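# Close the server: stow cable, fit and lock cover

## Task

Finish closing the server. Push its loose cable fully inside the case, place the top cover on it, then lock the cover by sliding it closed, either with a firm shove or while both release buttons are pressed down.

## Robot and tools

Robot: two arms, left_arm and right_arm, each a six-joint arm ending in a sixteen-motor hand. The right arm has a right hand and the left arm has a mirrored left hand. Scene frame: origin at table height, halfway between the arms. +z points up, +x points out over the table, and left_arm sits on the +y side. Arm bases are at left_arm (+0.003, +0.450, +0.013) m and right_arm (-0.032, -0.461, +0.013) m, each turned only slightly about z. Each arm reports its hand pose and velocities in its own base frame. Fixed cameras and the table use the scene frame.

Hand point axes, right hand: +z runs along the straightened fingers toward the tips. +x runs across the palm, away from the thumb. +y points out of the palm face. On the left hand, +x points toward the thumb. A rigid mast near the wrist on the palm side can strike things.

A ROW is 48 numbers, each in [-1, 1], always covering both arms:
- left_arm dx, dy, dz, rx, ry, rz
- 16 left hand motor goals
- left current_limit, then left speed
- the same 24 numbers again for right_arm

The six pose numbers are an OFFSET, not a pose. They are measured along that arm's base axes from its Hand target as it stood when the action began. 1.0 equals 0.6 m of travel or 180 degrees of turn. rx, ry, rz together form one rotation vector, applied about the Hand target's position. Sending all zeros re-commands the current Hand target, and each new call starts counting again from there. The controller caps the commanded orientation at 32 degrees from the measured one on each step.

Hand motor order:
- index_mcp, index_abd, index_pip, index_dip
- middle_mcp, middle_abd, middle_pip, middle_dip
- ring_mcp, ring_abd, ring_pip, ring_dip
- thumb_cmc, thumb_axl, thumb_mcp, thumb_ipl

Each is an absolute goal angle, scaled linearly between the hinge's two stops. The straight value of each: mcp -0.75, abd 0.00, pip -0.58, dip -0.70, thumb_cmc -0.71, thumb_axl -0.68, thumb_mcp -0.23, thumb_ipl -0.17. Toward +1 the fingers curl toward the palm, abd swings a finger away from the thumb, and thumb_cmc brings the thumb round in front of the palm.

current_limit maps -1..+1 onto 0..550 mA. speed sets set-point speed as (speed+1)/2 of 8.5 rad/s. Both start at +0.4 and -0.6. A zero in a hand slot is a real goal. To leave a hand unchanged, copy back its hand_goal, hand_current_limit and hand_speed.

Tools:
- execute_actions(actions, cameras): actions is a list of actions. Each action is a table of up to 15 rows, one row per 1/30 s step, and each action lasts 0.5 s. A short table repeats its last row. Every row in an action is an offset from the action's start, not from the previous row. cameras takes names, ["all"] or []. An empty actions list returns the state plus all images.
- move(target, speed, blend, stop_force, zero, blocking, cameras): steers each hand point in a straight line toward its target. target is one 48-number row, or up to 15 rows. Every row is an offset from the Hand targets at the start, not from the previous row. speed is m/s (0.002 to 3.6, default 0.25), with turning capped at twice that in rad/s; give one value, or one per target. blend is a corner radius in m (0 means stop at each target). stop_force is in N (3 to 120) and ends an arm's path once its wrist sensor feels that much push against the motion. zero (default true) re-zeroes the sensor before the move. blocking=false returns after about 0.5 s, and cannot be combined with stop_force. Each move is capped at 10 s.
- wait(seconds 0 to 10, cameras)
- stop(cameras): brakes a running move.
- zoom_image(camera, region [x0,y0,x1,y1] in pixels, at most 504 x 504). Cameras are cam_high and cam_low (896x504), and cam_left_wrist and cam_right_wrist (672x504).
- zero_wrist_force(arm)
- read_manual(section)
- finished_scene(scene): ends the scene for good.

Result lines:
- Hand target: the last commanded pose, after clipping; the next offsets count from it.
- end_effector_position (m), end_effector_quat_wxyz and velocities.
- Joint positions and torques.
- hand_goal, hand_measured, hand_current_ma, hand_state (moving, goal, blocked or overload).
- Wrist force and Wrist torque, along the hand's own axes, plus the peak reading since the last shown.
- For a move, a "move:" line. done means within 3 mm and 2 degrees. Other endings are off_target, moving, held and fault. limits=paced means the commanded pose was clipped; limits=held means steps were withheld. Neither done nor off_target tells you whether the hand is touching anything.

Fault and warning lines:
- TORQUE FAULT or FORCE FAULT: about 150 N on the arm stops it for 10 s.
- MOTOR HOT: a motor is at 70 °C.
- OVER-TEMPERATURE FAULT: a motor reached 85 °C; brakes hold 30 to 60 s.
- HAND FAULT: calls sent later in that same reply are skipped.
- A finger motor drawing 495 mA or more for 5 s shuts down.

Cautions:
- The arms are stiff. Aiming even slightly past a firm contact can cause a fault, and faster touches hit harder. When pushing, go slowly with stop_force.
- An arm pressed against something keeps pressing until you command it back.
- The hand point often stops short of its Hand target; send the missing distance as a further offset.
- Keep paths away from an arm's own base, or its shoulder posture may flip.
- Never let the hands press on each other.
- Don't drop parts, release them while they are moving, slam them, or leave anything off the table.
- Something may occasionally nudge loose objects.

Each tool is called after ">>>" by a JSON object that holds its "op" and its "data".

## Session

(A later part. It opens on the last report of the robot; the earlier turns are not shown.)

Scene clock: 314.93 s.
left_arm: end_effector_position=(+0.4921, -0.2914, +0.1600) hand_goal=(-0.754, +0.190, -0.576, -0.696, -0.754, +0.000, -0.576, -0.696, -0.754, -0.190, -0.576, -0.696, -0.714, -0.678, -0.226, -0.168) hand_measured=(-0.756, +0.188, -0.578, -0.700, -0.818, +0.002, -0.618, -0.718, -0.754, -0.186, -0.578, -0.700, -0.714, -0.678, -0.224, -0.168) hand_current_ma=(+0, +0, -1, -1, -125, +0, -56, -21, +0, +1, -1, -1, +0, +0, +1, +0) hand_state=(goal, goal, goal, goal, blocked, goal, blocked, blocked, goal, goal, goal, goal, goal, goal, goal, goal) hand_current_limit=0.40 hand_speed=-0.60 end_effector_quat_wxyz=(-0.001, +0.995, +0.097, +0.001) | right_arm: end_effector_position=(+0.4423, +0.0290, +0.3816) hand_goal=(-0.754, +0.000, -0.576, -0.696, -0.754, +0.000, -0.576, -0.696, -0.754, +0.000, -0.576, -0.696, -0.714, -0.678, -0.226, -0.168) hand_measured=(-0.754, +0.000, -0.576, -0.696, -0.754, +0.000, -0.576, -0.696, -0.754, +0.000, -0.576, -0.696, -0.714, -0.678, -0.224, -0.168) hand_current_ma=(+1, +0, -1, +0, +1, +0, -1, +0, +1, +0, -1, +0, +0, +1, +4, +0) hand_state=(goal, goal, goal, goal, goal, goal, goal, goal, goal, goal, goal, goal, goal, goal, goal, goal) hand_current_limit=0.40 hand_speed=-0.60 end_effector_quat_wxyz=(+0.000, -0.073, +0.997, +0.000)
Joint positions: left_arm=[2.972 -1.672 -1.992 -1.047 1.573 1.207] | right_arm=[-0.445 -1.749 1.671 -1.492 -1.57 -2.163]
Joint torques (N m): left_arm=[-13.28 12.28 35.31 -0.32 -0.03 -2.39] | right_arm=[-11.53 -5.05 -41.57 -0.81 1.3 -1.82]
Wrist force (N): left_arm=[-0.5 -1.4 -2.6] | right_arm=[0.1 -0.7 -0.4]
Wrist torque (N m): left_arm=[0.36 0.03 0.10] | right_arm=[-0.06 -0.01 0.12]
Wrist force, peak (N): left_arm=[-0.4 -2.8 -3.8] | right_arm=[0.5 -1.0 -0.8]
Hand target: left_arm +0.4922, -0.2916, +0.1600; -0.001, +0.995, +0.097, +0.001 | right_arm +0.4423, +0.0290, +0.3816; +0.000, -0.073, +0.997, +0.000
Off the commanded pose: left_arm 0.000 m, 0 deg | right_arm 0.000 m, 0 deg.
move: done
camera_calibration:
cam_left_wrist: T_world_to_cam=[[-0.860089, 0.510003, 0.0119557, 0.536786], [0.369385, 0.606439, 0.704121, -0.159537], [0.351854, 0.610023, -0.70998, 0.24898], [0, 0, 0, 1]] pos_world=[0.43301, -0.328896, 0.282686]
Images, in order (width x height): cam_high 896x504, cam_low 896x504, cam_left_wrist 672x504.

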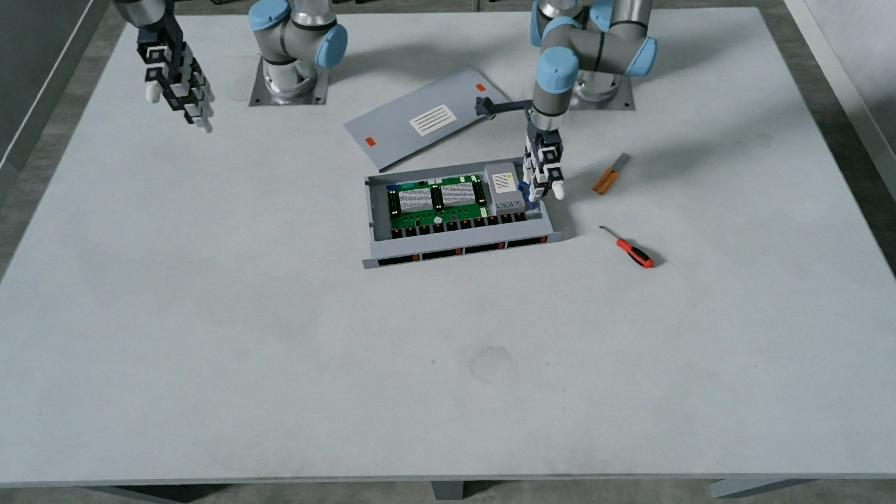

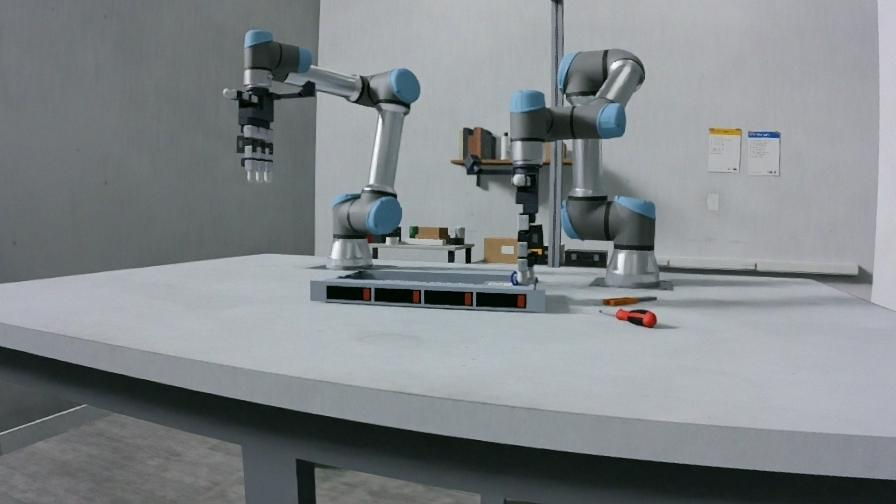

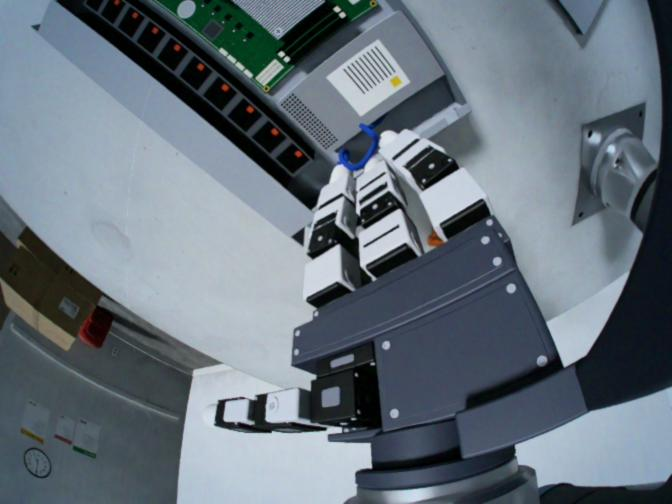

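>>> {"op": "move", "data": {"target": [[0,0,0.006,0,0,0,-0.754,0.19,-0.576,-0.696,-0.754,0,-0.576,-0.696,-0.754,-0.19,-0.576,-0.696,-0.714,-0.678,-0.226,-0.168,0.4,-0.6,0,0,0,0,0,0,-0.754,0,-0.576,-0.696,-0.754,0,-0.576,-0.696,-0.754,0,-0.576,-0.696,-0.714,-0.678,-0.226,-0.168,0.4,-0.6]], "speed": 0.02, "cameras": ["cam_low","cam_left_wrist","cam_high"]}}

>>> {"op": "zoom_image", "data": {"camera": "cam_left_wrist", "region": [230, 60, 450, 260]}}

>>> {"op": "zoom_image", "data": {"camera": "cam_low", "region": [490, 230, 590, 315]}}

Scene clock: 329.20 s.
left_arm: end_effector_position=(+0.4922, -0.2916, +0.1634) hand_goal=(-0.754, +0.190, -0.576, -0.696, -0.754, +0.000, -0.576, -0.696, -0.754, -0.190, -0.576, -0.696, -0.714, -0.678, -0.226, -0.168) hand_measured=(-0.754, +0.188, -0.578, -0.698, -0.762, +0.002, -0.584, -0.702, -0.754, -0.186, -0.578, -0.698, -0.714, -0.678, -0.224, -0.168) hand_current_ma=(+0, +0, +0, -1, -5, +0, -4, -2, +0, +1, +0, -1, +0, +0, +1, +0) hand_state=(goal, goal, goal, goal, goal, goal, goal, goal, goal, goal, goal, goal, goal, goal, goal, goal) hand_current_limit=0.40 hand_speed=-0.60 end_effector_quat_wxyz=(-0.001, +0.995, +0.097, +0.001) | right_arm: end_effector_position=(+0.4423, +0.0290, +0.3816) hand_goal=(-0.754, +0.000, -0.576, -0.696, -0.754, +0.000, -0.576, -0.696, -0.754, +0.000, -0.576, -0.696, -0.714, -0.678, -0.226, -0.168) hand_measured=(-0.754, +0.000, -0.576, -0.696, -0.754, +0.000, -0.576, -0.696, -0.754, +0.000, -0.576, -0.696, -0.714, -0.678, -0.224, -0.168) hand_current_ma=(+1, +0, -1, +0, +1, +0, -1, +0, +1, +0, -1, +0, +0, +1, +4, +0) hand_state=(goal, goal, goal, goal, goal, goal, goal, goal, goal, goal, goal, goal, goal, goal, goal, goal) hand_current_limit=0.40 hand_speed=-0.60 end_effector_quat_wxyz=(+0.000, -0.073, +0.997, +0.000)
Joint positions: left_arm=[2.972 -1.668 -1.987 -1.057 1.573 1.206] | right_arm=[-0.445 -1.749 1.671 -1.492 -1.57 -2.163]
Joint torques (N m): left_arm=[-10.15 38.47 36.46 -0.04 0.51 -2.52] | right_arm=[-11.33 -5.52 -41.98 -0.84 1.4 -1.72]
Wrist force (N): left_arm=[-0.5 0.0 0.0] | right_arm=[0.5 -0.6 -0.2]
Wrist torque (N m): left_arm=[0.00 0.13 0.06] | right_arm=[-0.06 -0.06 0.16]
Wrist force, peak (N): left_arm=[-0.5 -1.1 -2.7] | right_arm=[0.4 -0.8 -1.1]
Hand target: left_arm +0.4922, -0.2916, +0.1636; -0.001, +0.995, +0.097, +0.001 | right_arm +0.4423, +0.0290, +0.3816; +0.000, -0.073, +0.997, +0.000
Off the commanded pose: left_arm 0.000 m, 0 deg | right_arm 0.000 m, 0 deg.
move: done
camera_calibration:
cam_left_wrist: T_world_to_cam=[[-0.86009, 0.510003, 0.0119584, 0.536847], [0.369362, 0.606395, 0.704171, -0.161828], [0.351877, 0.610067, -0.70993, 0.251506], [0, 0, 0, 1]] pos_world=[0.43301, -0.329097, 0.286086]
Images, in order (width x height): cam_high 896x504, cam_low 896x504, cam_left_wrist 672x504.

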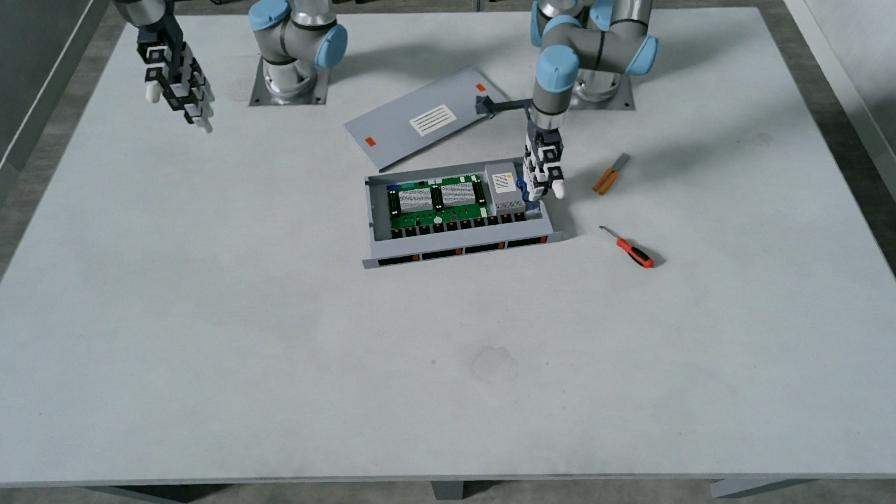

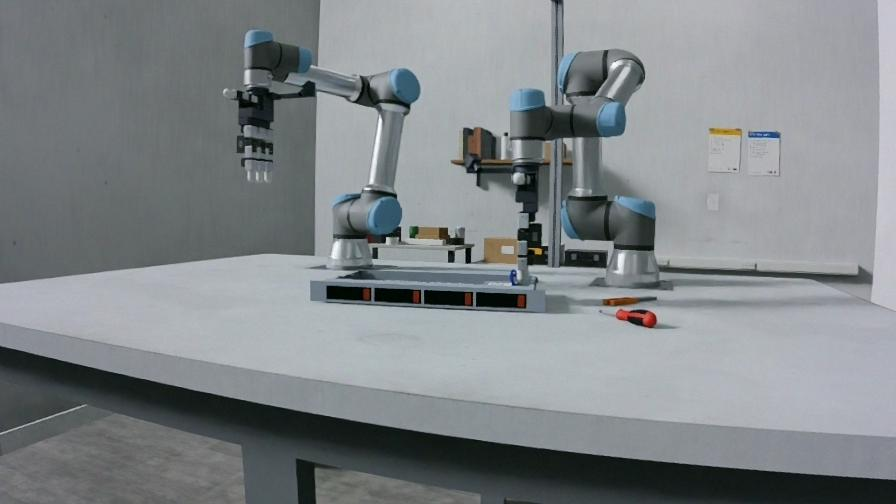

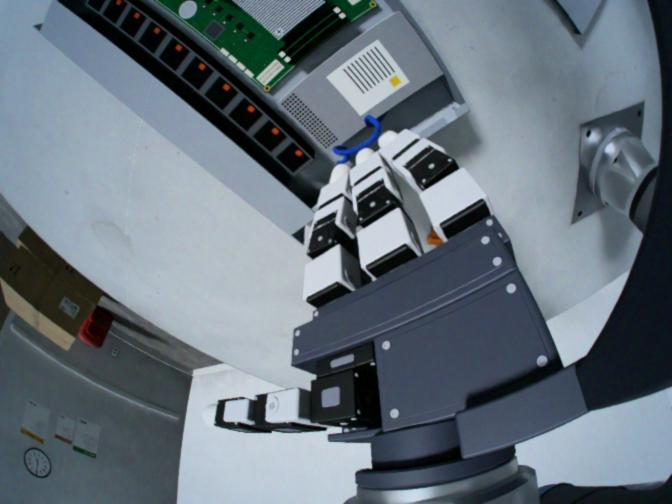

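Scaled by 2.291 from the camera's 672x504 image, which has a finer 960x720 frame.

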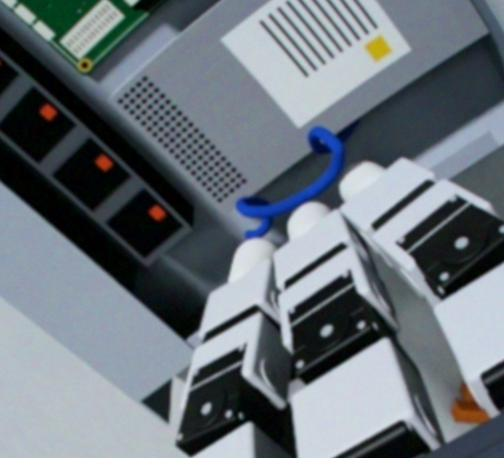

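Scaled by 5.040 from the camera's 896x504 image, which has a finer 1280x720 frame.

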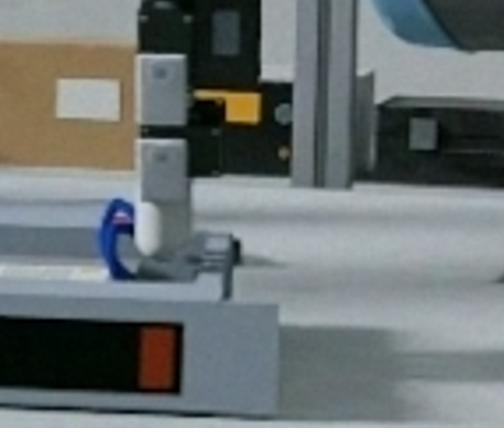

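>>> {"op": "move", "data": {"target": [[0,0,0.06,0,0,0,-0.754,0.19,-0.576,-0.696,-0.754,0,-0.576,-0.696,-0.754,-0.19,-0.576,-0.696,-0.714,-0.678,-0.226,-0.168,0.4,-0.6,0,0,0,0,0,0,-0.754,0,-0.576,-0.696,-0.754,0,-0.576,-0.696,-0.754,0,-0.576,-0.696,-0.714,-0.678,-0.226,-0.168,0.4,-0.6]], "speed": 0.1, "cameras": ["cam_low","cam_left_wrist","cam_high"]}}

>>> {"op": "zoom_image", "data": {"camera": "cam_left_wrist", "region": [230, 60, 450, 260]}}

>>> {"op": "zoom_image", "data": {"camera": "cam_low", "region": [490, 230, 590, 315]}}

>>> {"op": "zoom_image", "data": {"camera": "cam_high", "region": [495, 145, 595, 225]}}

Scene clock: 355.43 s.
left_arm: end_effector_position=(+0.4922, -0.2916, +0.1994) hand_goal=(-0.754, +0.190, -0.576, -0.696, -0.754, +0.000, -0.576, -0.696, -0.754, -0.190, -0.576, -0.696, -0.714, -0.678, -0.226, -0.168) hand_measured=(-0.754, +0.188, -0.578, -0.698, -0.756, +0.002, -0.580, -0.700, -0.754, -0.186, -0.578, -0.698, -0.714, -0.678, -0.224, -0.168) hand_current_ma=(+0, +0, +0, -1, -1, +0, -1, -1, +0, +1, +0, -1, +0, +0, +1, +0) hand_state=(goal, goal, goal, goal, goal, goal, goal, goal, goal, goal, goal, goal, goal, goal, goal, goal) hand_current_limit=0.40 hand_speed=-0.60 end_effector_quat_wxyz=(-0.001, +0.995, +0.097, +0.001) | right_arm: end_effector_position=(+0.4423, +0.0290, +0.3816) hand_goal=(-0.754, +0.000, -0.576, -0.696, -0.754, +0.000, -0.576, -0.696, -0.754, +0.000, -0.576, -0.696, -0.714, -0.678, -0.226, -0.168) hand_measured=(-0.754, +0.000, -0.576, -0.696, -0.754, +0.000, -0.576, -0.696, -0.754, +0.000, -0.576, -0.696, -0.714, -0.678, -0.224, -0.168) hand_current_ma=(+1, +0, -1, +0, +1, +0, -1, +0, +1, +0, -1, +0, +0, +1, +4, +0) hand_state=(goal, goal, goal, goal, goal, goal, goal, goal, goal, goal, goal, goal, goal, goal, goal, goal) hand_current_limit=0.40 hand_speed=-0.60 end_effector_quat_wxyz=(+0.000, -0.073, +0.997, +0.000)
Joint positions: left_arm=[2.972 -1.627 -1.929 -1.156 1.573 1.206] | right_arm=[-0.445 -1.749 1.671 -1.492 -1.57 -2.163]
Joint torques (N m): left_arm=[-5.37 37.57 36.82 -0.4 0.77 1.09] | right_arm=[-11.29 -4.93 -41.66 -0.87 1.39 -1.71]
Wrist force (N): left_arm=[-0.5 -0.1 0.0] | right_arm=[0.3 -0.7 -0.6]
Wrist torque (N m): left_arm=[-0.05 0.09 0.06] | right_arm=[-0.04 -0.04 0.14]
Wrist force, peak (N): left_arm=[-0.8 0.4 0.2] | right_arm=[0.6 -1.0 -0.6]
Hand target: left_arm +0.4922, -0.2916, +0.1996; -0.001, +0.995, +0.097, +0.001 | right_arm +0.4423, +0.0290, +0.3816; +0.000, -0.073, +0.997, +0.000
Off the commanded pose: left_arm 0.000 m, 0 deg | right_arm 0.000 m, 0 deg.
move: done
camera_calibration:
cam_left_wrist: T_world_to_cam=[[-0.86009, 0.510003, 0.0119584, 0.536416], [0.369362, 0.606395, 0.704171, -0.187178], [0.351877, 0.610067, -0.70993, 0.277063], [0, 0, 0, 1]] pos_world=[0.43301, -0.329097, 0.322086]
Images, in order (width x height): cam_high 896x504, cam_low 896x504, cam_left_wrist 672x504.

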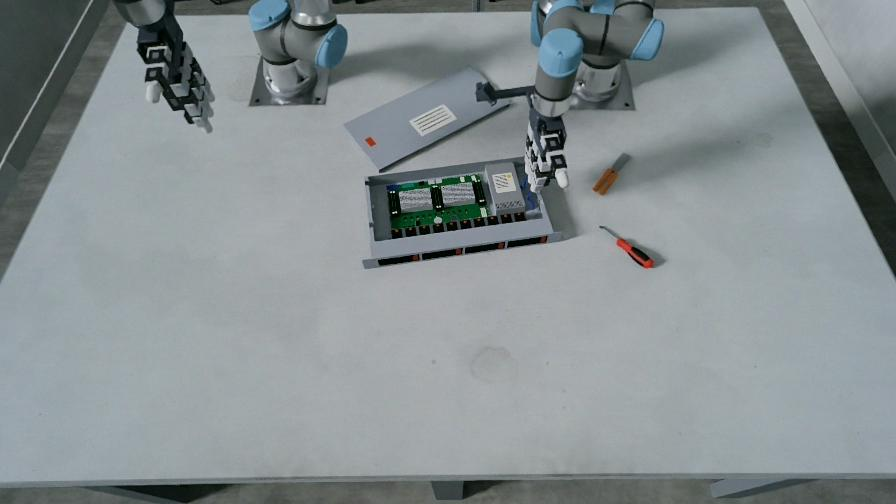

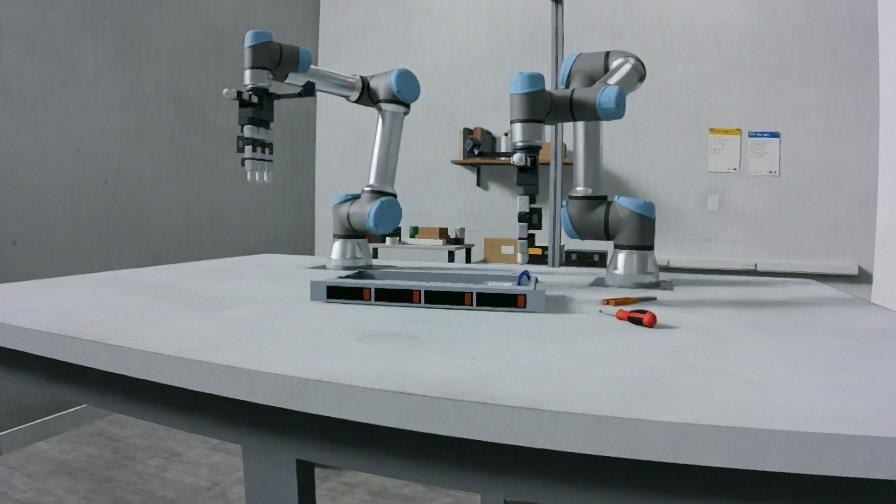

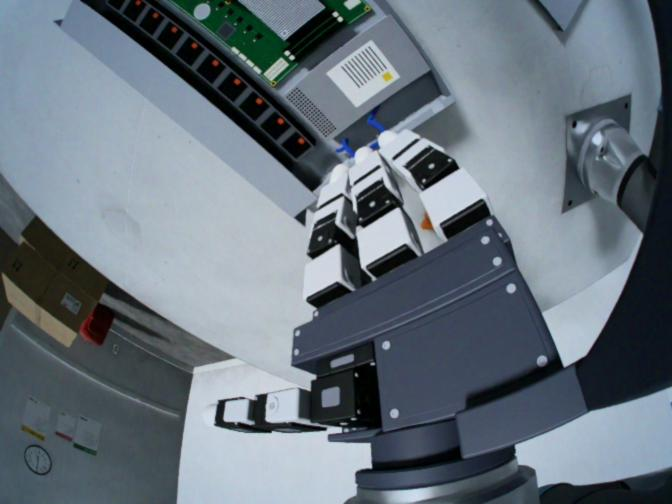

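Scaled by 2.291 from the camera's 672x504 image, which has a finer 960x720 frame.

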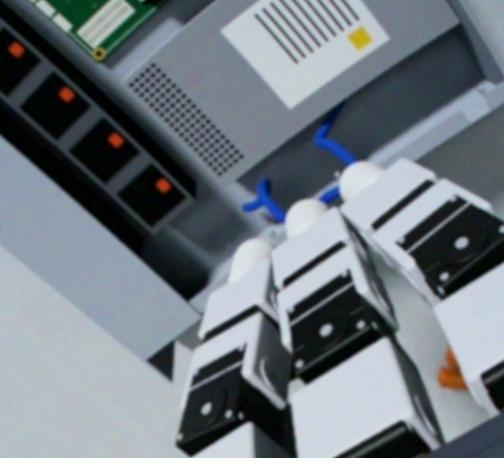

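Scaled by 5.040 from the camera's 896x504 image, which has a finer 1280x720 frame.

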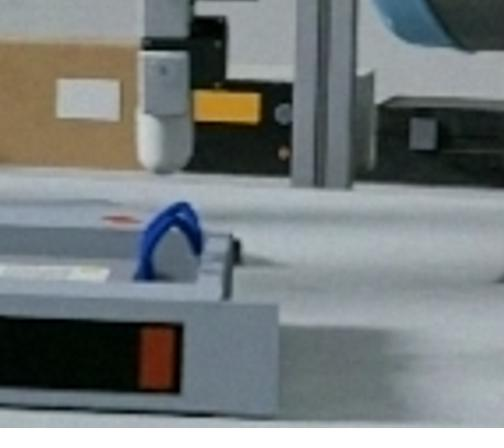

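Scaled by 5.040 from the camera's 896x504 image, which has a finer 1280x720 frame.

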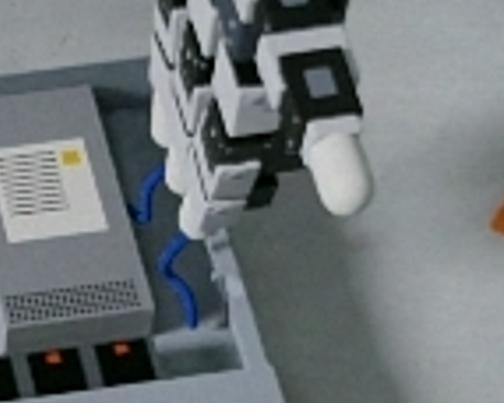

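>>> {"op": "move", "data": {"target": [[-0.0028,0.0139,0,0,0,0,-0.754,0.19,-0.576,-0.696,-0.754,0,-0.576,-0.696,-0.754,-0.19,-0.576,-0.696,-0.714,-0.678,-0.226,-0.168,0.4,-0.6,0,0,0,0,0,0,-0.754,0,-0.576,-0.696,-0.754,0,-0.576,-0.696,-0.754,0,-0.576,-0.696,-0.714,-0.678,-0.226,-0.168,0.4,-0.6],[-0.0028,0.0139,-0.100,0,0,0,-0.754,0.19,-0.576,-0.696,-0.754,0,-0.576,-0.696,-0.754,-0.19,-0.576,-0.696,-0.714,-0.678,-0.226,-0.168,0.4,-0.6,0,0,0,0,0,0,-0.754,0,-0.576,-0.696,-0.754,0,-0.576,-0.696,-0.754,0,-0.576,-0.696,-0.714,-0.678,-0.226,-0.168,0.4,-0.6]], "speed": 0.03, "stop_force": 5, "cameras": ["cam_low","cam_left_wrist","cam_high"]}}

>>> {"op": "zoom_image", "data": {"camera": "cam_left_wrist", "region": [230, 60, 450, 260]}}

>>> {"op": "zoom_image", "data": {"camera": "cam_low", "region": [490, 230, 590, 315]}}

>>> {"op": "zoom_image", "data": {"camera": "cam_high", "region": [495, 145, 595, 225]}}

Scene clock: 375.20 s.
left_arm: end_effector_position=(+0.4905, -0.2832, +0.1396) hand_goal=(-0.754, +0.190, -0.576, -0.696, -0.754, +0.000, -0.576, -0.696, -0.754, -0.190, -0.576, -0.696, -0.714, -0.678, -0.226, -0.168) hand_measured=(-0.748, +0.192, -0.574, -0.696, -0.750, +0.004, -0.576, -0.698, -0.748, -0.182, -0.574, -0.698, -0.714, -0.678, -0.224, -0.168) hand_current_ma=(+3, +0, +0, +0, +2, +1, +0, +0, +3, +3, +0, +0, +0, +0, +1, +0) hand_state=(goal, goal, goal, goal, goal, goal, goal, goal, goal, goal, goal, goal, goal, goal, goal, goal) hand_current_limit=0.40 hand_speed=-0.60 end_effector_quat_wxyz=(-0.001, +0.995, +0.097, +0.001) | right_arm: end_effector_position=(+0.4423, +0.0290, +0.3816) hand_goal=(-0.754, +0.000, -0.576, -0.696, -0.754, +0.000, -0.576, -0.696, -0.754, +0.000, -0.576, -0.696, -0.714, -0.678, -0.226, -0.168) hand_measured=(-0.754, +0.000, -0.576, -0.696, -0.754, +0.000, -0.576, -0.696, -0.754, +0.000, -0.576, -0.696, -0.714, -0.678, -0.224, -0.168) hand_current_ma=(+1, +0, -1, +0, +1, +0, -1, +0, +1, +0, -1, +0, +0, +1, +4, +0) hand_state=(goal, goal, goal, goal, goal, goal, goal, goal, goal, goal, goal, goal, goal, goal, goal, goal) hand_current_limit=0.40 hand_speed=-0.60 end_effector_quat_wxyz=(+0.000, -0.073, +0.997, +0.000)
Joint positions: left_arm=[2.988 -1.689 -2.034 -0.988 1.573 1.223] | right_arm=[-0.445 -1.749 1.671 -1.492 -1.57 -2.163]
Joint torques (N m): left_arm=[6.25 12.91 7.03 5.32 -0.68 1.23] | right_arm=[-11.71 -5.1 -41.45 -0.92 1.36 -1.78]
Wrist force (N): left_arm=[-1.1 0.8 -2.3] | right_arm=[0.8 -0.9 -0.5]
Wrist torque (N m): left_arm=[0.11 -0.07 -0.19] | right_arm=[-0.08 -0.10 0.17]
Wrist force, peak (N): left_arm=[-1.9 0.8 -3.3] | right_arm=[0.6 -0.8 -0.9]
Hand target: left_arm +0.4905, -0.2833, +0.1396; -0.001, +0.995, +0.097, +0.001 | right_arm +0.4423, +0.0290, +0.3816; +0.000, -0.073, +0.997, +0.000
Off the commanded pose: left_arm 0.000 m, 0 deg | right_arm 0.000 m, 0 deg.
move: done
camera_calibration:
cam_left_wrist: T_world_to_cam=[[-0.86009, 0.510003, 0.0119584, 0.531522], [0.369362, 0.606395, 0.704171, -0.149511], [0.351877, 0.610067, -0.70993, 0.230109], [0, 0, 0, 1]] pos_world=[0.43141, -0.320797, 0.262286]
Images, in order (width x height): cam_high 896x504, cam_low 896x504, cam_left_wrist 672x504.

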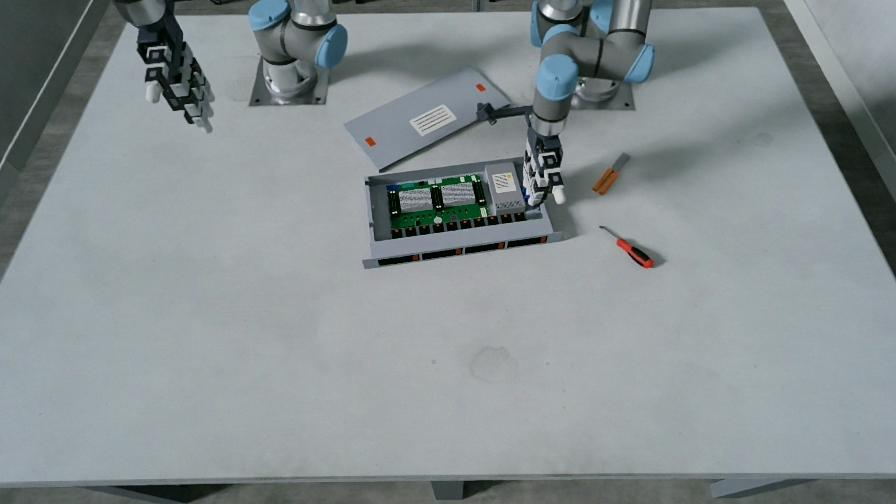

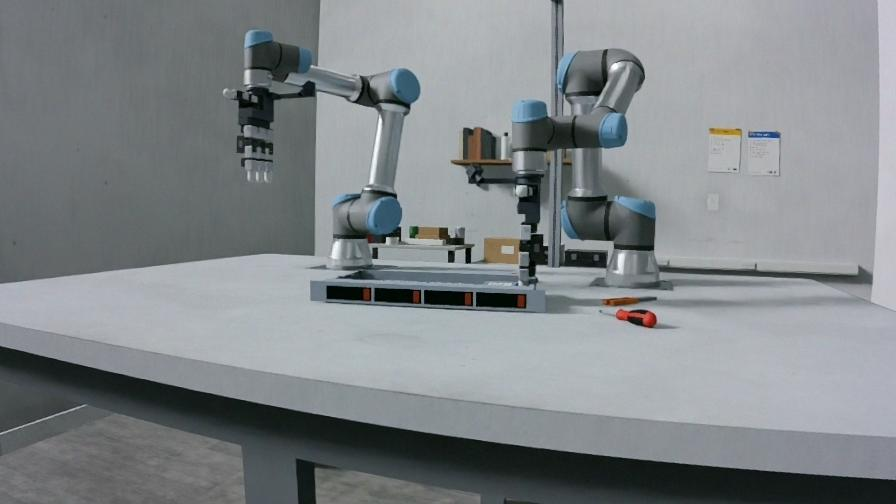

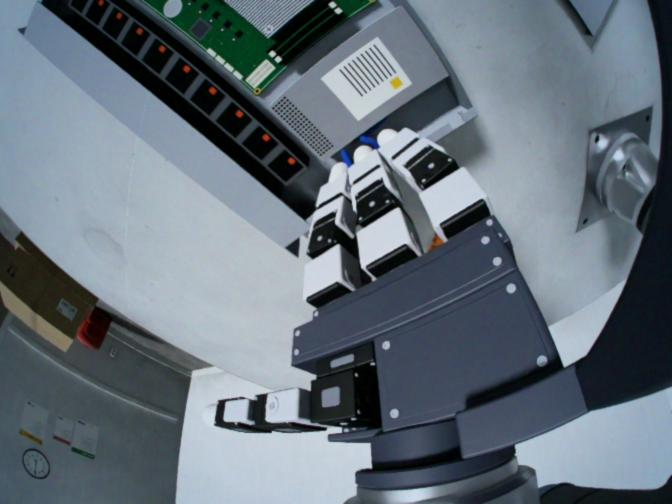

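Scaled by 2.291 from the camera's 672x504 image, which has a finer 960x720 frame.

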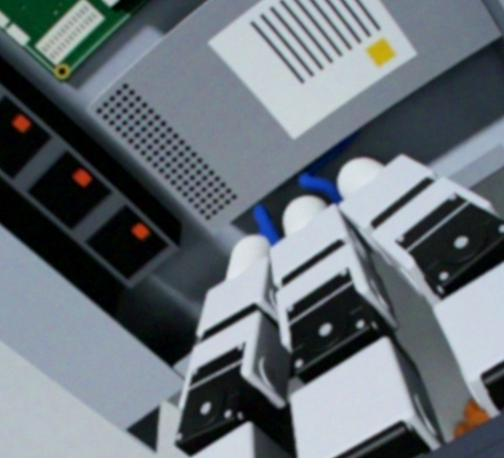

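Scaled by 5.040 from the camera's 896x504 image, which has a finer 1280x720 frame.

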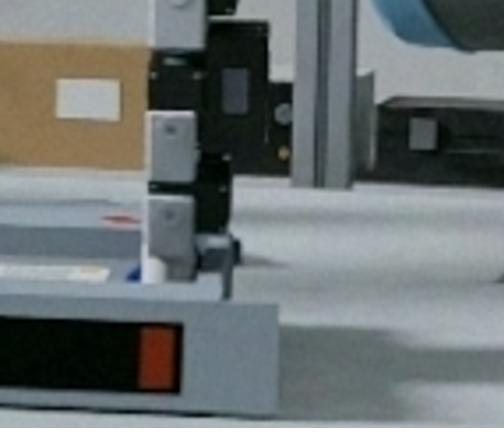

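Scaled by 5.040 from the camera's 896x504 image, which has a finer 1280x720 frame.

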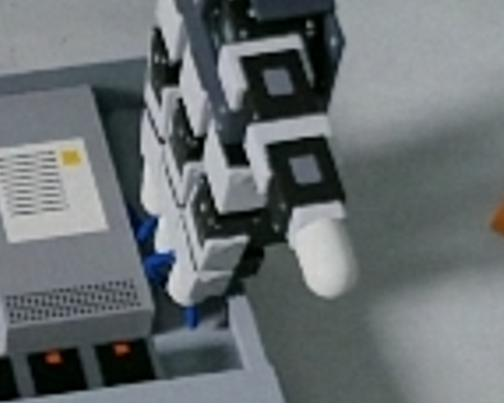

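>>> {"op": "move", "data": {"target": [[0.0006,-0.0033,0,0,0,0,-0.754,0.19,-0.576,-0.696,-0.754,0,-0.576,-0.696,-0.754,-0.19,-0.576,-0.696,-0.714,-0.678,-0.226,-0.168,0.4,-0.6,0,0,0,0,0,0,-0.754,0,-0.576,-0.696,-0.754,0,-0.576,-0.696,-0.754,0,-0.576,-0.696,-0.714,-0.678,-0.226,-0.168,0.4,-0.6],[0.0006,-0.0033,-0.025,0,0,0,-0.754,0.19,-0.576,-0.696,-0.754,0,-0.576,-0.696,-0.754,-0.19,-0.576,-0.696,-0.714,-0.678,-0.226,-0.168,0.4,-0.6,0,0,0,0,0,0,-0.754,0,-0.576,-0.696,-0.754,0,-0.576,-0.696,-0.754,0,-0.576,-0.696,-0.714,-0.678,-0.226,-0.168,0.4,-0.6]], "speed": 0.03, "stop_force": 5}}

>>> {"op": "move", "data": {"target": [[0,0,0.13,0,0,0,-0.754,0.19,-0.576,-0.696,-0.754,0,-0.576,-0.696,-0.754,-0.19,-0.576,-0.696,-0.714,-0.678,-0.226,-0.168,0.4,-0.6,0,0,0,0,0,0,-0.754,0,-0.576,-0.696,-0.754,0,-0.576,-0.696,-0.754,0,-0.576,-0.696,-0.714,-0.678,-0.226,-0.168,0.4,-0.6]], "speed": 0.06, "cameras": ["cam_low","cam_left_wrist","cam_high"]}}

>>> {"op": "zoom_image", "data": {"camera": "cam_left_wrist", "region": [230, 60, 450, 260]}}

>>> {"op": "zoom_image", "data": {"camera": "cam_low", "region": [490, 230, 590, 315]}}

>>> {"op": "zoom_image", "data": {"camera": "cam_high", "region": [495, 145, 595, 225]}}

Scene clock: 394.73 s.
left_arm: end_effector_position=(+0.4909, -0.2849, +0.1374) hand_goal=(-0.754, +0.190, -0.576, -0.696, -0.754, +0.000, -0.576, -0.696, -0.754, -0.190, -0.576, -0.696, -0.714, -0.678, -0.226, -0.168) hand_measured=(-0.748, +0.208, -0.574, -0.696, -0.750, +0.020, -0.576, -0.698, -0.748, -0.170, -0.574, -0.698, -0.714, -0.678, -0.224, -0.168) hand_current_ma=(+3, +12, +1, +0, +1, +13, +0, +0, +3, +15, +0, +0, +0, +0, +1, +0) hand_state=(goal, goal, goal, goal, goal, goal, goal, goal, goal, blocked, goal, goal, goal, goal, goal, goal) hand_current_limit=0.40 hand_speed=-0.60 end_effector_quat_wxyz=(-0.001, +0.995, +0.097, +0.001) | right_arm: end_effector_position=(+0.4423, +0.0290, +0.3816) hand_goal=(-0.754, +0.000, -0.576, -0.696, -0.754, +0.000, -0.576, -0.696, -0.754, +0.000, -0.576, -0.696, -0.714, -0.678, -0.226, -0.168) hand_measured=(-0.754, +0.000, -0.576, -0.696, -0.754, +0.000, -0.576, -0.696, -0.754, +0.000, -0.576, -0.696, -0.714, -0.678, -0.224, -0.168) hand_current_ma=(+1, +0, -1, +0, +1, +0, -1, +0, +1, +0, -1, +0, +0, +1, +4, +0) hand_state=(goal, goal, goal, goal, goal, goal, goal, goal, goal, goal, goal, goal, goal, goal, goal, goal) hand_current_limit=0.40 hand_speed=-0.60 end_effector_quat_wxyz=(+0.000, -0.073, +0.997, +0.000)
Joint positions: left_arm=[2.985 -1.694 -2.035 -0.982 1.573 1.22] | right_arm=[-0.445 -1.749 1.671 -1.492 -1.57 -2.163]
Joint torques (N m): left_arm=[9.61 38.18 34.16 -0.17 -0.26 2.07] | right_arm=[-11.57 -5.47 -41.83 -0.81 1.33 -1.8]
Wrist force (N): left_arm=[-2.1 0.2 -2.9] | right_arm=[0.7 -0.9 -0.5]
Wrist torque (N m): left_arm=[0.16 -0.03 -0.26] | right_arm=[-0.08 -0.08 0.17]
Wrist force, peak (N): left_arm=[-3.0 -0.1 -10.0] | right_arm=[0.6 -0.8 -0.9]
Hand target: left_arm +0.4909, -0.2849, +0.1374; -0.001, +0.995, +0.097, +0.001 (not the last commanded pose) | right_arm +0.4423, +0.0290, +0.3816; +0.000, -0.073, +0.997, +0.000
Off the commanded pose: left_arm 0.013 m, 0 deg | right_arm 0.000 m, 0 deg.
move: contact (left_arm); path passed 1 of 2 targets

Scene clock: 396.63 s.
left_arm: end_effector_position=(+0.4909, -0.2849, +0.2152) hand_goal=(-0.754, +0.190, -0.576, -0.696, -0.754, +0.000, -0.576, -0.696, -0.754, -0.190, -0.576, -0.696, -0.714, -0.678, -0.226, -0.168) hand_measured=(-0.750, +0.190, -0.574, -0.696, -0.748, +0.004, -0.574, -0.696, -0.748, -0.184, -0.574, -0.696, -0.714, -0.678, -0.224, -0.168) hand_current_ma=(+2, +0, +1, +0, +3, +1, +1, +0, +2, +2, +0, +0, +0, +0, +1, +0) hand_state=(goal, goal, goal, goal, goal, goal, goal, goal, goal, goal, goal, goal, goal, goal, goal, goal) hand_current_limit=0.40 hand_speed=-0.60 end_effector_quat_wxyz=(-0.001, +0.995, +0.097, +0.001) | right_arm: end_effector_position=(+0.4423, +0.0290, +0.3816) hand_goal=(-0.754, +0.000, -0.576, -0.696, -0.754, +0.000, -0.576, -0.696, -0.754, +0.000, -0.576, -0.696, -0.714, -0.678, -0.226, -0.168) hand_measured=(-0.754, +0.000, -0.576, -0.696, -0.754, +0.000, -0.576, -0.696, -0.754, +0.000, -0.576, -0.696, -0.714, -0.678, -0.224, -0.168) hand_current_ma=(+1, +0, -1, +0, +1, +0, -1, +0, +1, +0, -1, +0, +0, +1, +4, +0) hand_state=(goal, goal, goal, goal, goal, goal, goal, goal, goal, goal, goal, goal, goal, goal, goal, goal) hand_current_limit=0.40 hand_speed=-0.60 end_effector_quat_wxyz=(+0.000, -0.073, +0.997, +0.000)
Joint positions: left_arm=[2.985 -1.602 -1.911 -1.198 1.573 1.219] | right_arm=[-0.445 -1.749 1.671 -1.492 -1.57 -2.163]
Joint torques (N m): left_arm=[-9.09 36.72 37.76 -0.48 0.74 0.61] | right_arm=[-11.39 -5.31 -41.12 -0.92 1.29 -1.7]
Wrist force (N): left_arm=[-0.3 -0.1 -0.1] | right_arm=[0.7 -0.8 -0.5]
Wrist torque (N m): left_arm=[-0.04 0.06 -0.11] | right_arm=[-0.07 -0.08 0.17]
Wrist force, peak (N): left_arm=[-1.7 0.5 -3.2] | right_arm=[0.6 -0.7 -1.1]
Hand target: left_arm +0.4909, -0.2849, +0.2154; -0.001, +0.995, +0.097, +0.001 | right_arm +0.4423, +0.0290, +0.3816; +0.000, -0.073, +0.997, +0.000
Off the commanded pose: left_arm 0.000 m, 0 deg | right_arm 0.000 m, 0 deg.
move: done
camera_calibration:
cam_left_wrist: T_world_to_cam=[[-0.860093, 0.510003, 0.0117125, 0.531776], [0.369185, 0.606437, 0.704228, -0.201816], [0.352056, 0.610025, -0.709878, 0.284542], [0, 0, 0, 1]] pos_world=[0.431709, -0.322396, 0.337886]
Images, in order (width x height): cam_high 896x504, cam_low 896x504, cam_left_wrist 672x504.

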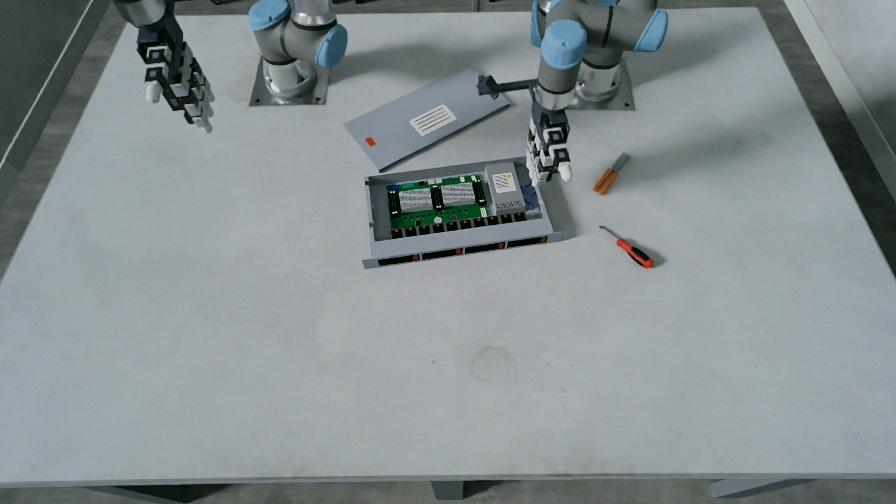

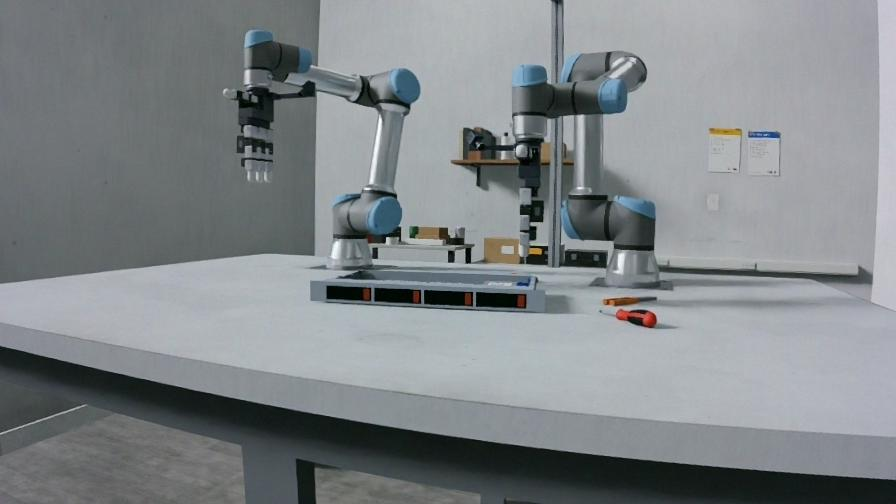

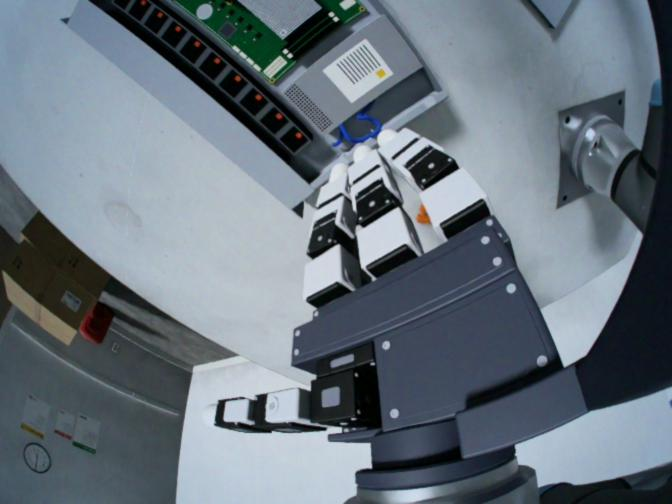

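Scaled by 2.291 from the camera's 672x504 image, which has a finer 960x720 frame.

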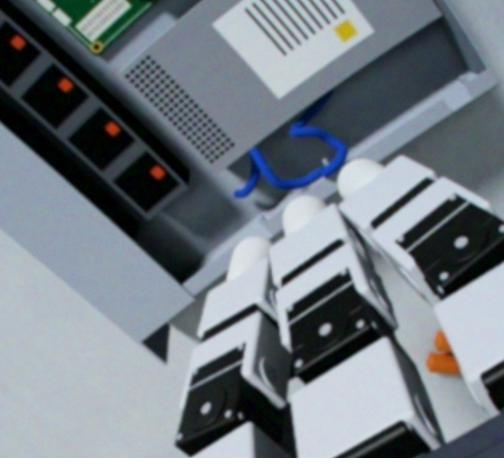

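Scaled by 5.040 from the camera's 896x504 image, which has a finer 1280x720 frame.

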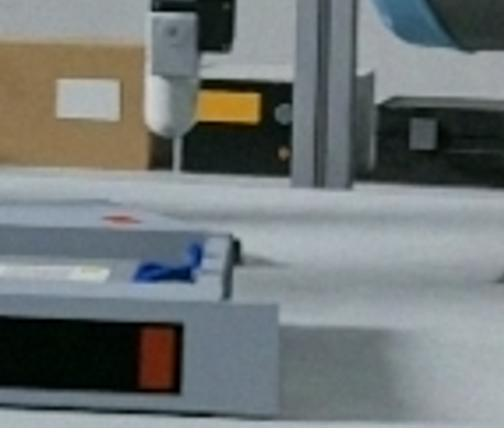

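Scaled by 5.040 from the camera's 896x504 image, which has a finer 1280x720 frame.

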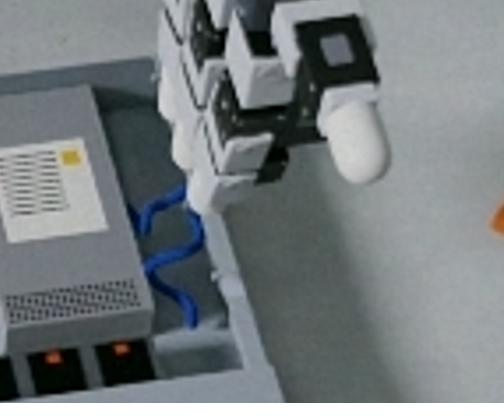

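>>> {"op": "move", "data": {"target": [[-0.671,-0.1272,0.02,0,0,0.1444,-1,0,-1,0.1,-1,0,-1,0.1,-1,0,-1,0.1,-0.714,-0.678,-0.226,-0.168,0.6,-0.4,0,0,0,0,0,0,-1,0,-1,0.1,-1,0,-1,0.1,-1,0,-1,0.1,-0.714,-0.678,-0.226,-0.168,0.6,-0.4],[-0.671,-0.1272,-0.0273,0,0,0.1444,-1,0,-1,0.1,-1,0,-1,0.1,-1,0,-1,0.1,-0.714,-0.678,-0.226,-0.168,0.6,-0.4,-0.275,0.4587,-0.3043,0,0,0.1428,-1,0,-1,0.1,-1,0,-1,0.1,-1,0,-1,0.1,-0.714,-0.678,-0.226,-0.168,0.6,-0.4]], "speed": 0.2, "cameras": ["all"]}}

>>> {"op": "zoom_image", "data": {"camera": "cam_high", "region": [320, 40, 560, 200]}}

Scene clock: 462.43 s.
left_arm: end_effector_position=(+0.0883, -0.3612, +0.1990) hand_goal=(-1.000, +0.000, -1.000, +0.100, -1.000, +0.000, -1.000, +0.100, -1.000, +0.000, -1.000, +0.100, -0.714, -0.678, -0.226, -0.168) hand_measured=(-0.992, +0.002, -0.994, +0.096, -0.990, +0.002, -0.994, +0.098, -0.992, -0.002, -0.994, +0.096, -0.714, -0.678, -0.224, -0.168) hand_current_ma=(+5, +1, +2, -1, +6, +0, +3, -1, +5, +0, +2, -1, +0, +0, +1, +0) hand_state=(goal, goal, goal, goal, goal, goal, goal, goal, goal, goal, goal, goal, goal, goal, goal, goal) hand_current_limit=0.60 hand_speed=-0.40 end_effector_quat_wxyz=(-0.001, +0.948, +0.319, +0.001) | right_arm: end_effector_position=(+0.2773, +0.3041, +0.1991) hand_goal=(-1.000, +0.000, -1.000, +0.100, -1.000, +0.000, -1.000, +0.100, -1.000, +0.000, -1.000, +0.100, -0.714, -0.678, -0.226, -0.168) hand_measured=(-0.990, +0.000, -0.994, +0.098, -0.990, +0.000, -0.994, +0.096, -0.990, +0.000, -0.994, +0.096, -0.714, -0.678, -0.224, -0.168) hand_current_ma=(+18, +0, +9, -3, +18, +0, +7, -4, +17, +0, +9, -4, +0, +1, +4, +0) hand_state=(goal, goal, goal, goal, goal, goal, goal, goal, goal, goal, goal, goal, goal, goal, goal, goal) hand_current_limit=0.60 hand_speed=-0.40 end_effector_quat_wxyz=(+0.000, -0.293, +0.956, +0.000)
Joint positions: left_arm=[2.079 -1.085 -2.339 -1.289 1.573 -0.14] | right_arm=[0.264 -1.835 2.211 -1.946 -1.57 -1.902]
Joint torques (N m): left_arm=[-11.16 -4.63 9.6 5.22 1.59 -2.5] | right_arm=[15.42 1.5 -7.14 -4.54 -1.43 2.04]
Wrist force (N): left_arm=[-0.8 0.4 0.2] | right_arm=[0.7 -0.6 -0.3]
Wrist torque (N m): left_arm=[-0.04 0.14 0.09] | right_arm=[-0.09 -0.06 0.01]
Wrist force, peak (N): left_arm=[2.1 -2.6 -0.2] | right_arm=[0.1 -1.8 -1.0]
Hand target: left_arm +0.0883, -0.3612, +0.1990; -0.001, +0.948, +0.319, +0.001 | right_arm +0.2773, +0.3042, +0.1990; +0.000, -0.293, +0.956, +0.000
Off the commanded pose: left_arm 0.000 m, 0 deg | right_arm 0.000 m, 0 deg.
move: done
camera_calibration:
cam_left_wrist: T_world_to_cam=[[-0.996605, 0.081486, 0.0117308, 0.0818703], [0.066088, 0.706903, 0.704216, 0.0675527], [0.0490913, 0.702601, -0.709889, 0.521516], [0, 0, 0, 1]] pos_world=[0.0515261, -0.420842, 0.321686]
cam_right_wrist: T_world_to_cam=[[0.320539, 0.946167, -0.044983, -0.32773], [0.678379, -0.196157, 0.708043, -0.312257], [0.661103, -0.257471, -0.704735, 0.158854], [0, 0, 0, 1]] pos_world=[0.21186, 0.289736, 0.318299]

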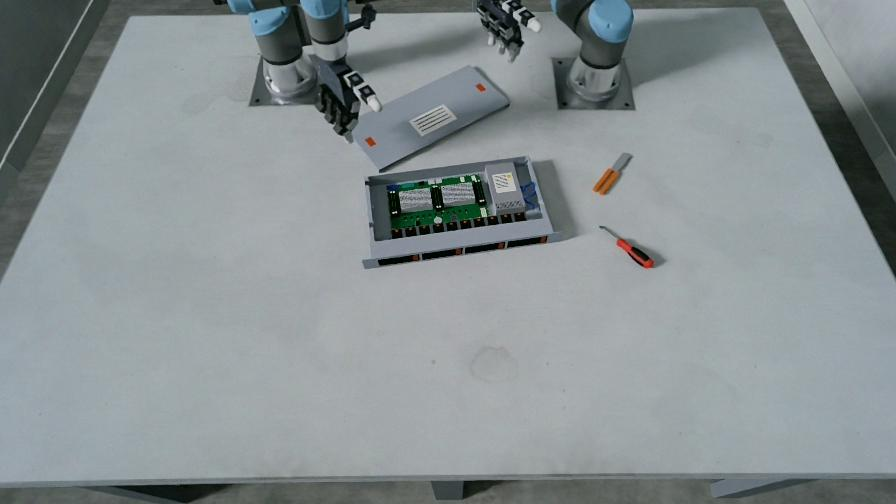

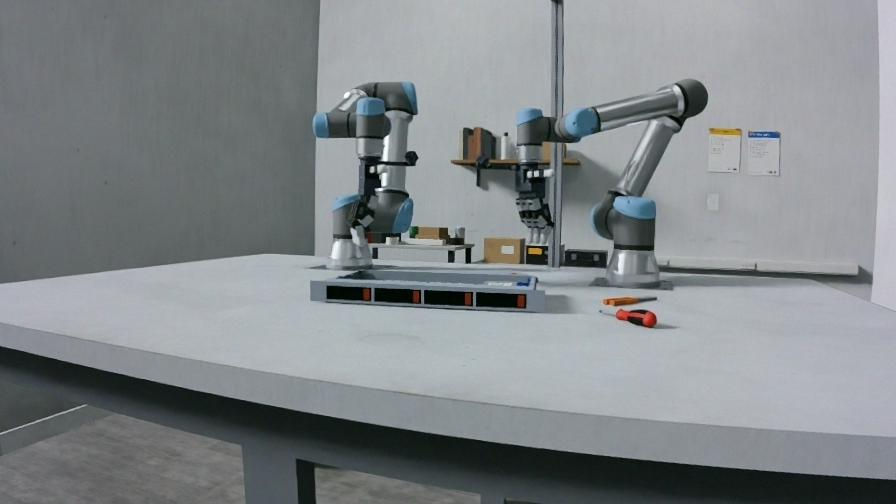

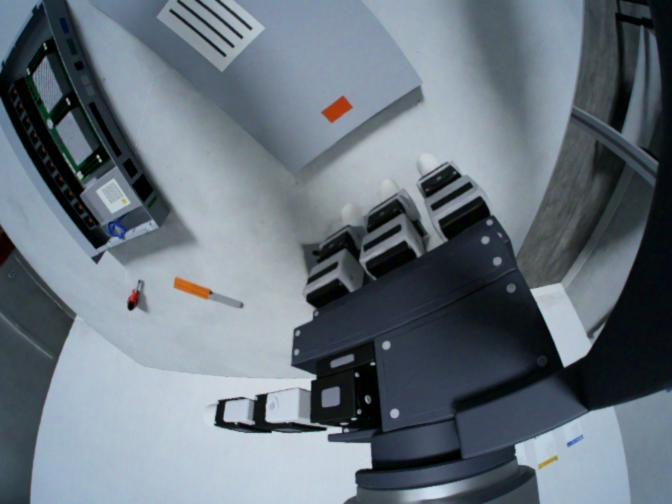

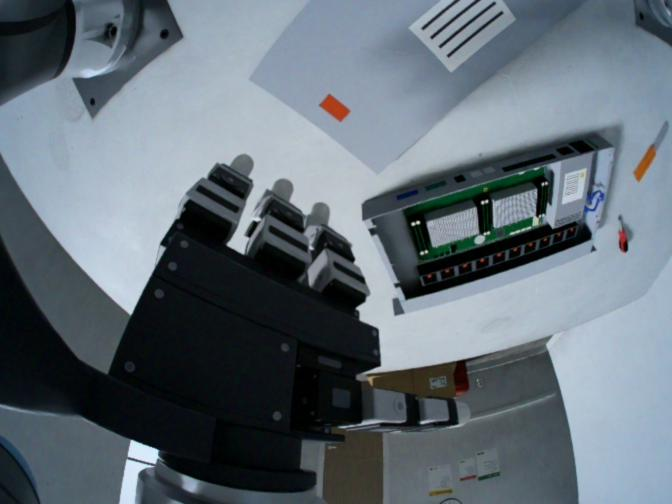

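Scaled by 2.100 from the camera's 896x504 image, which has a finer 1280x720 frame.

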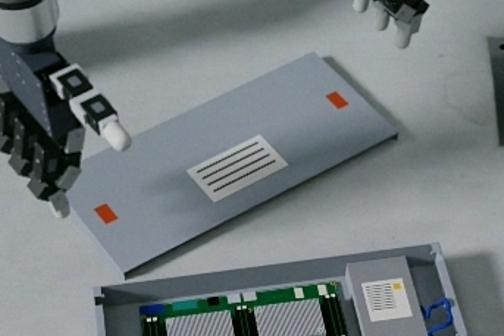

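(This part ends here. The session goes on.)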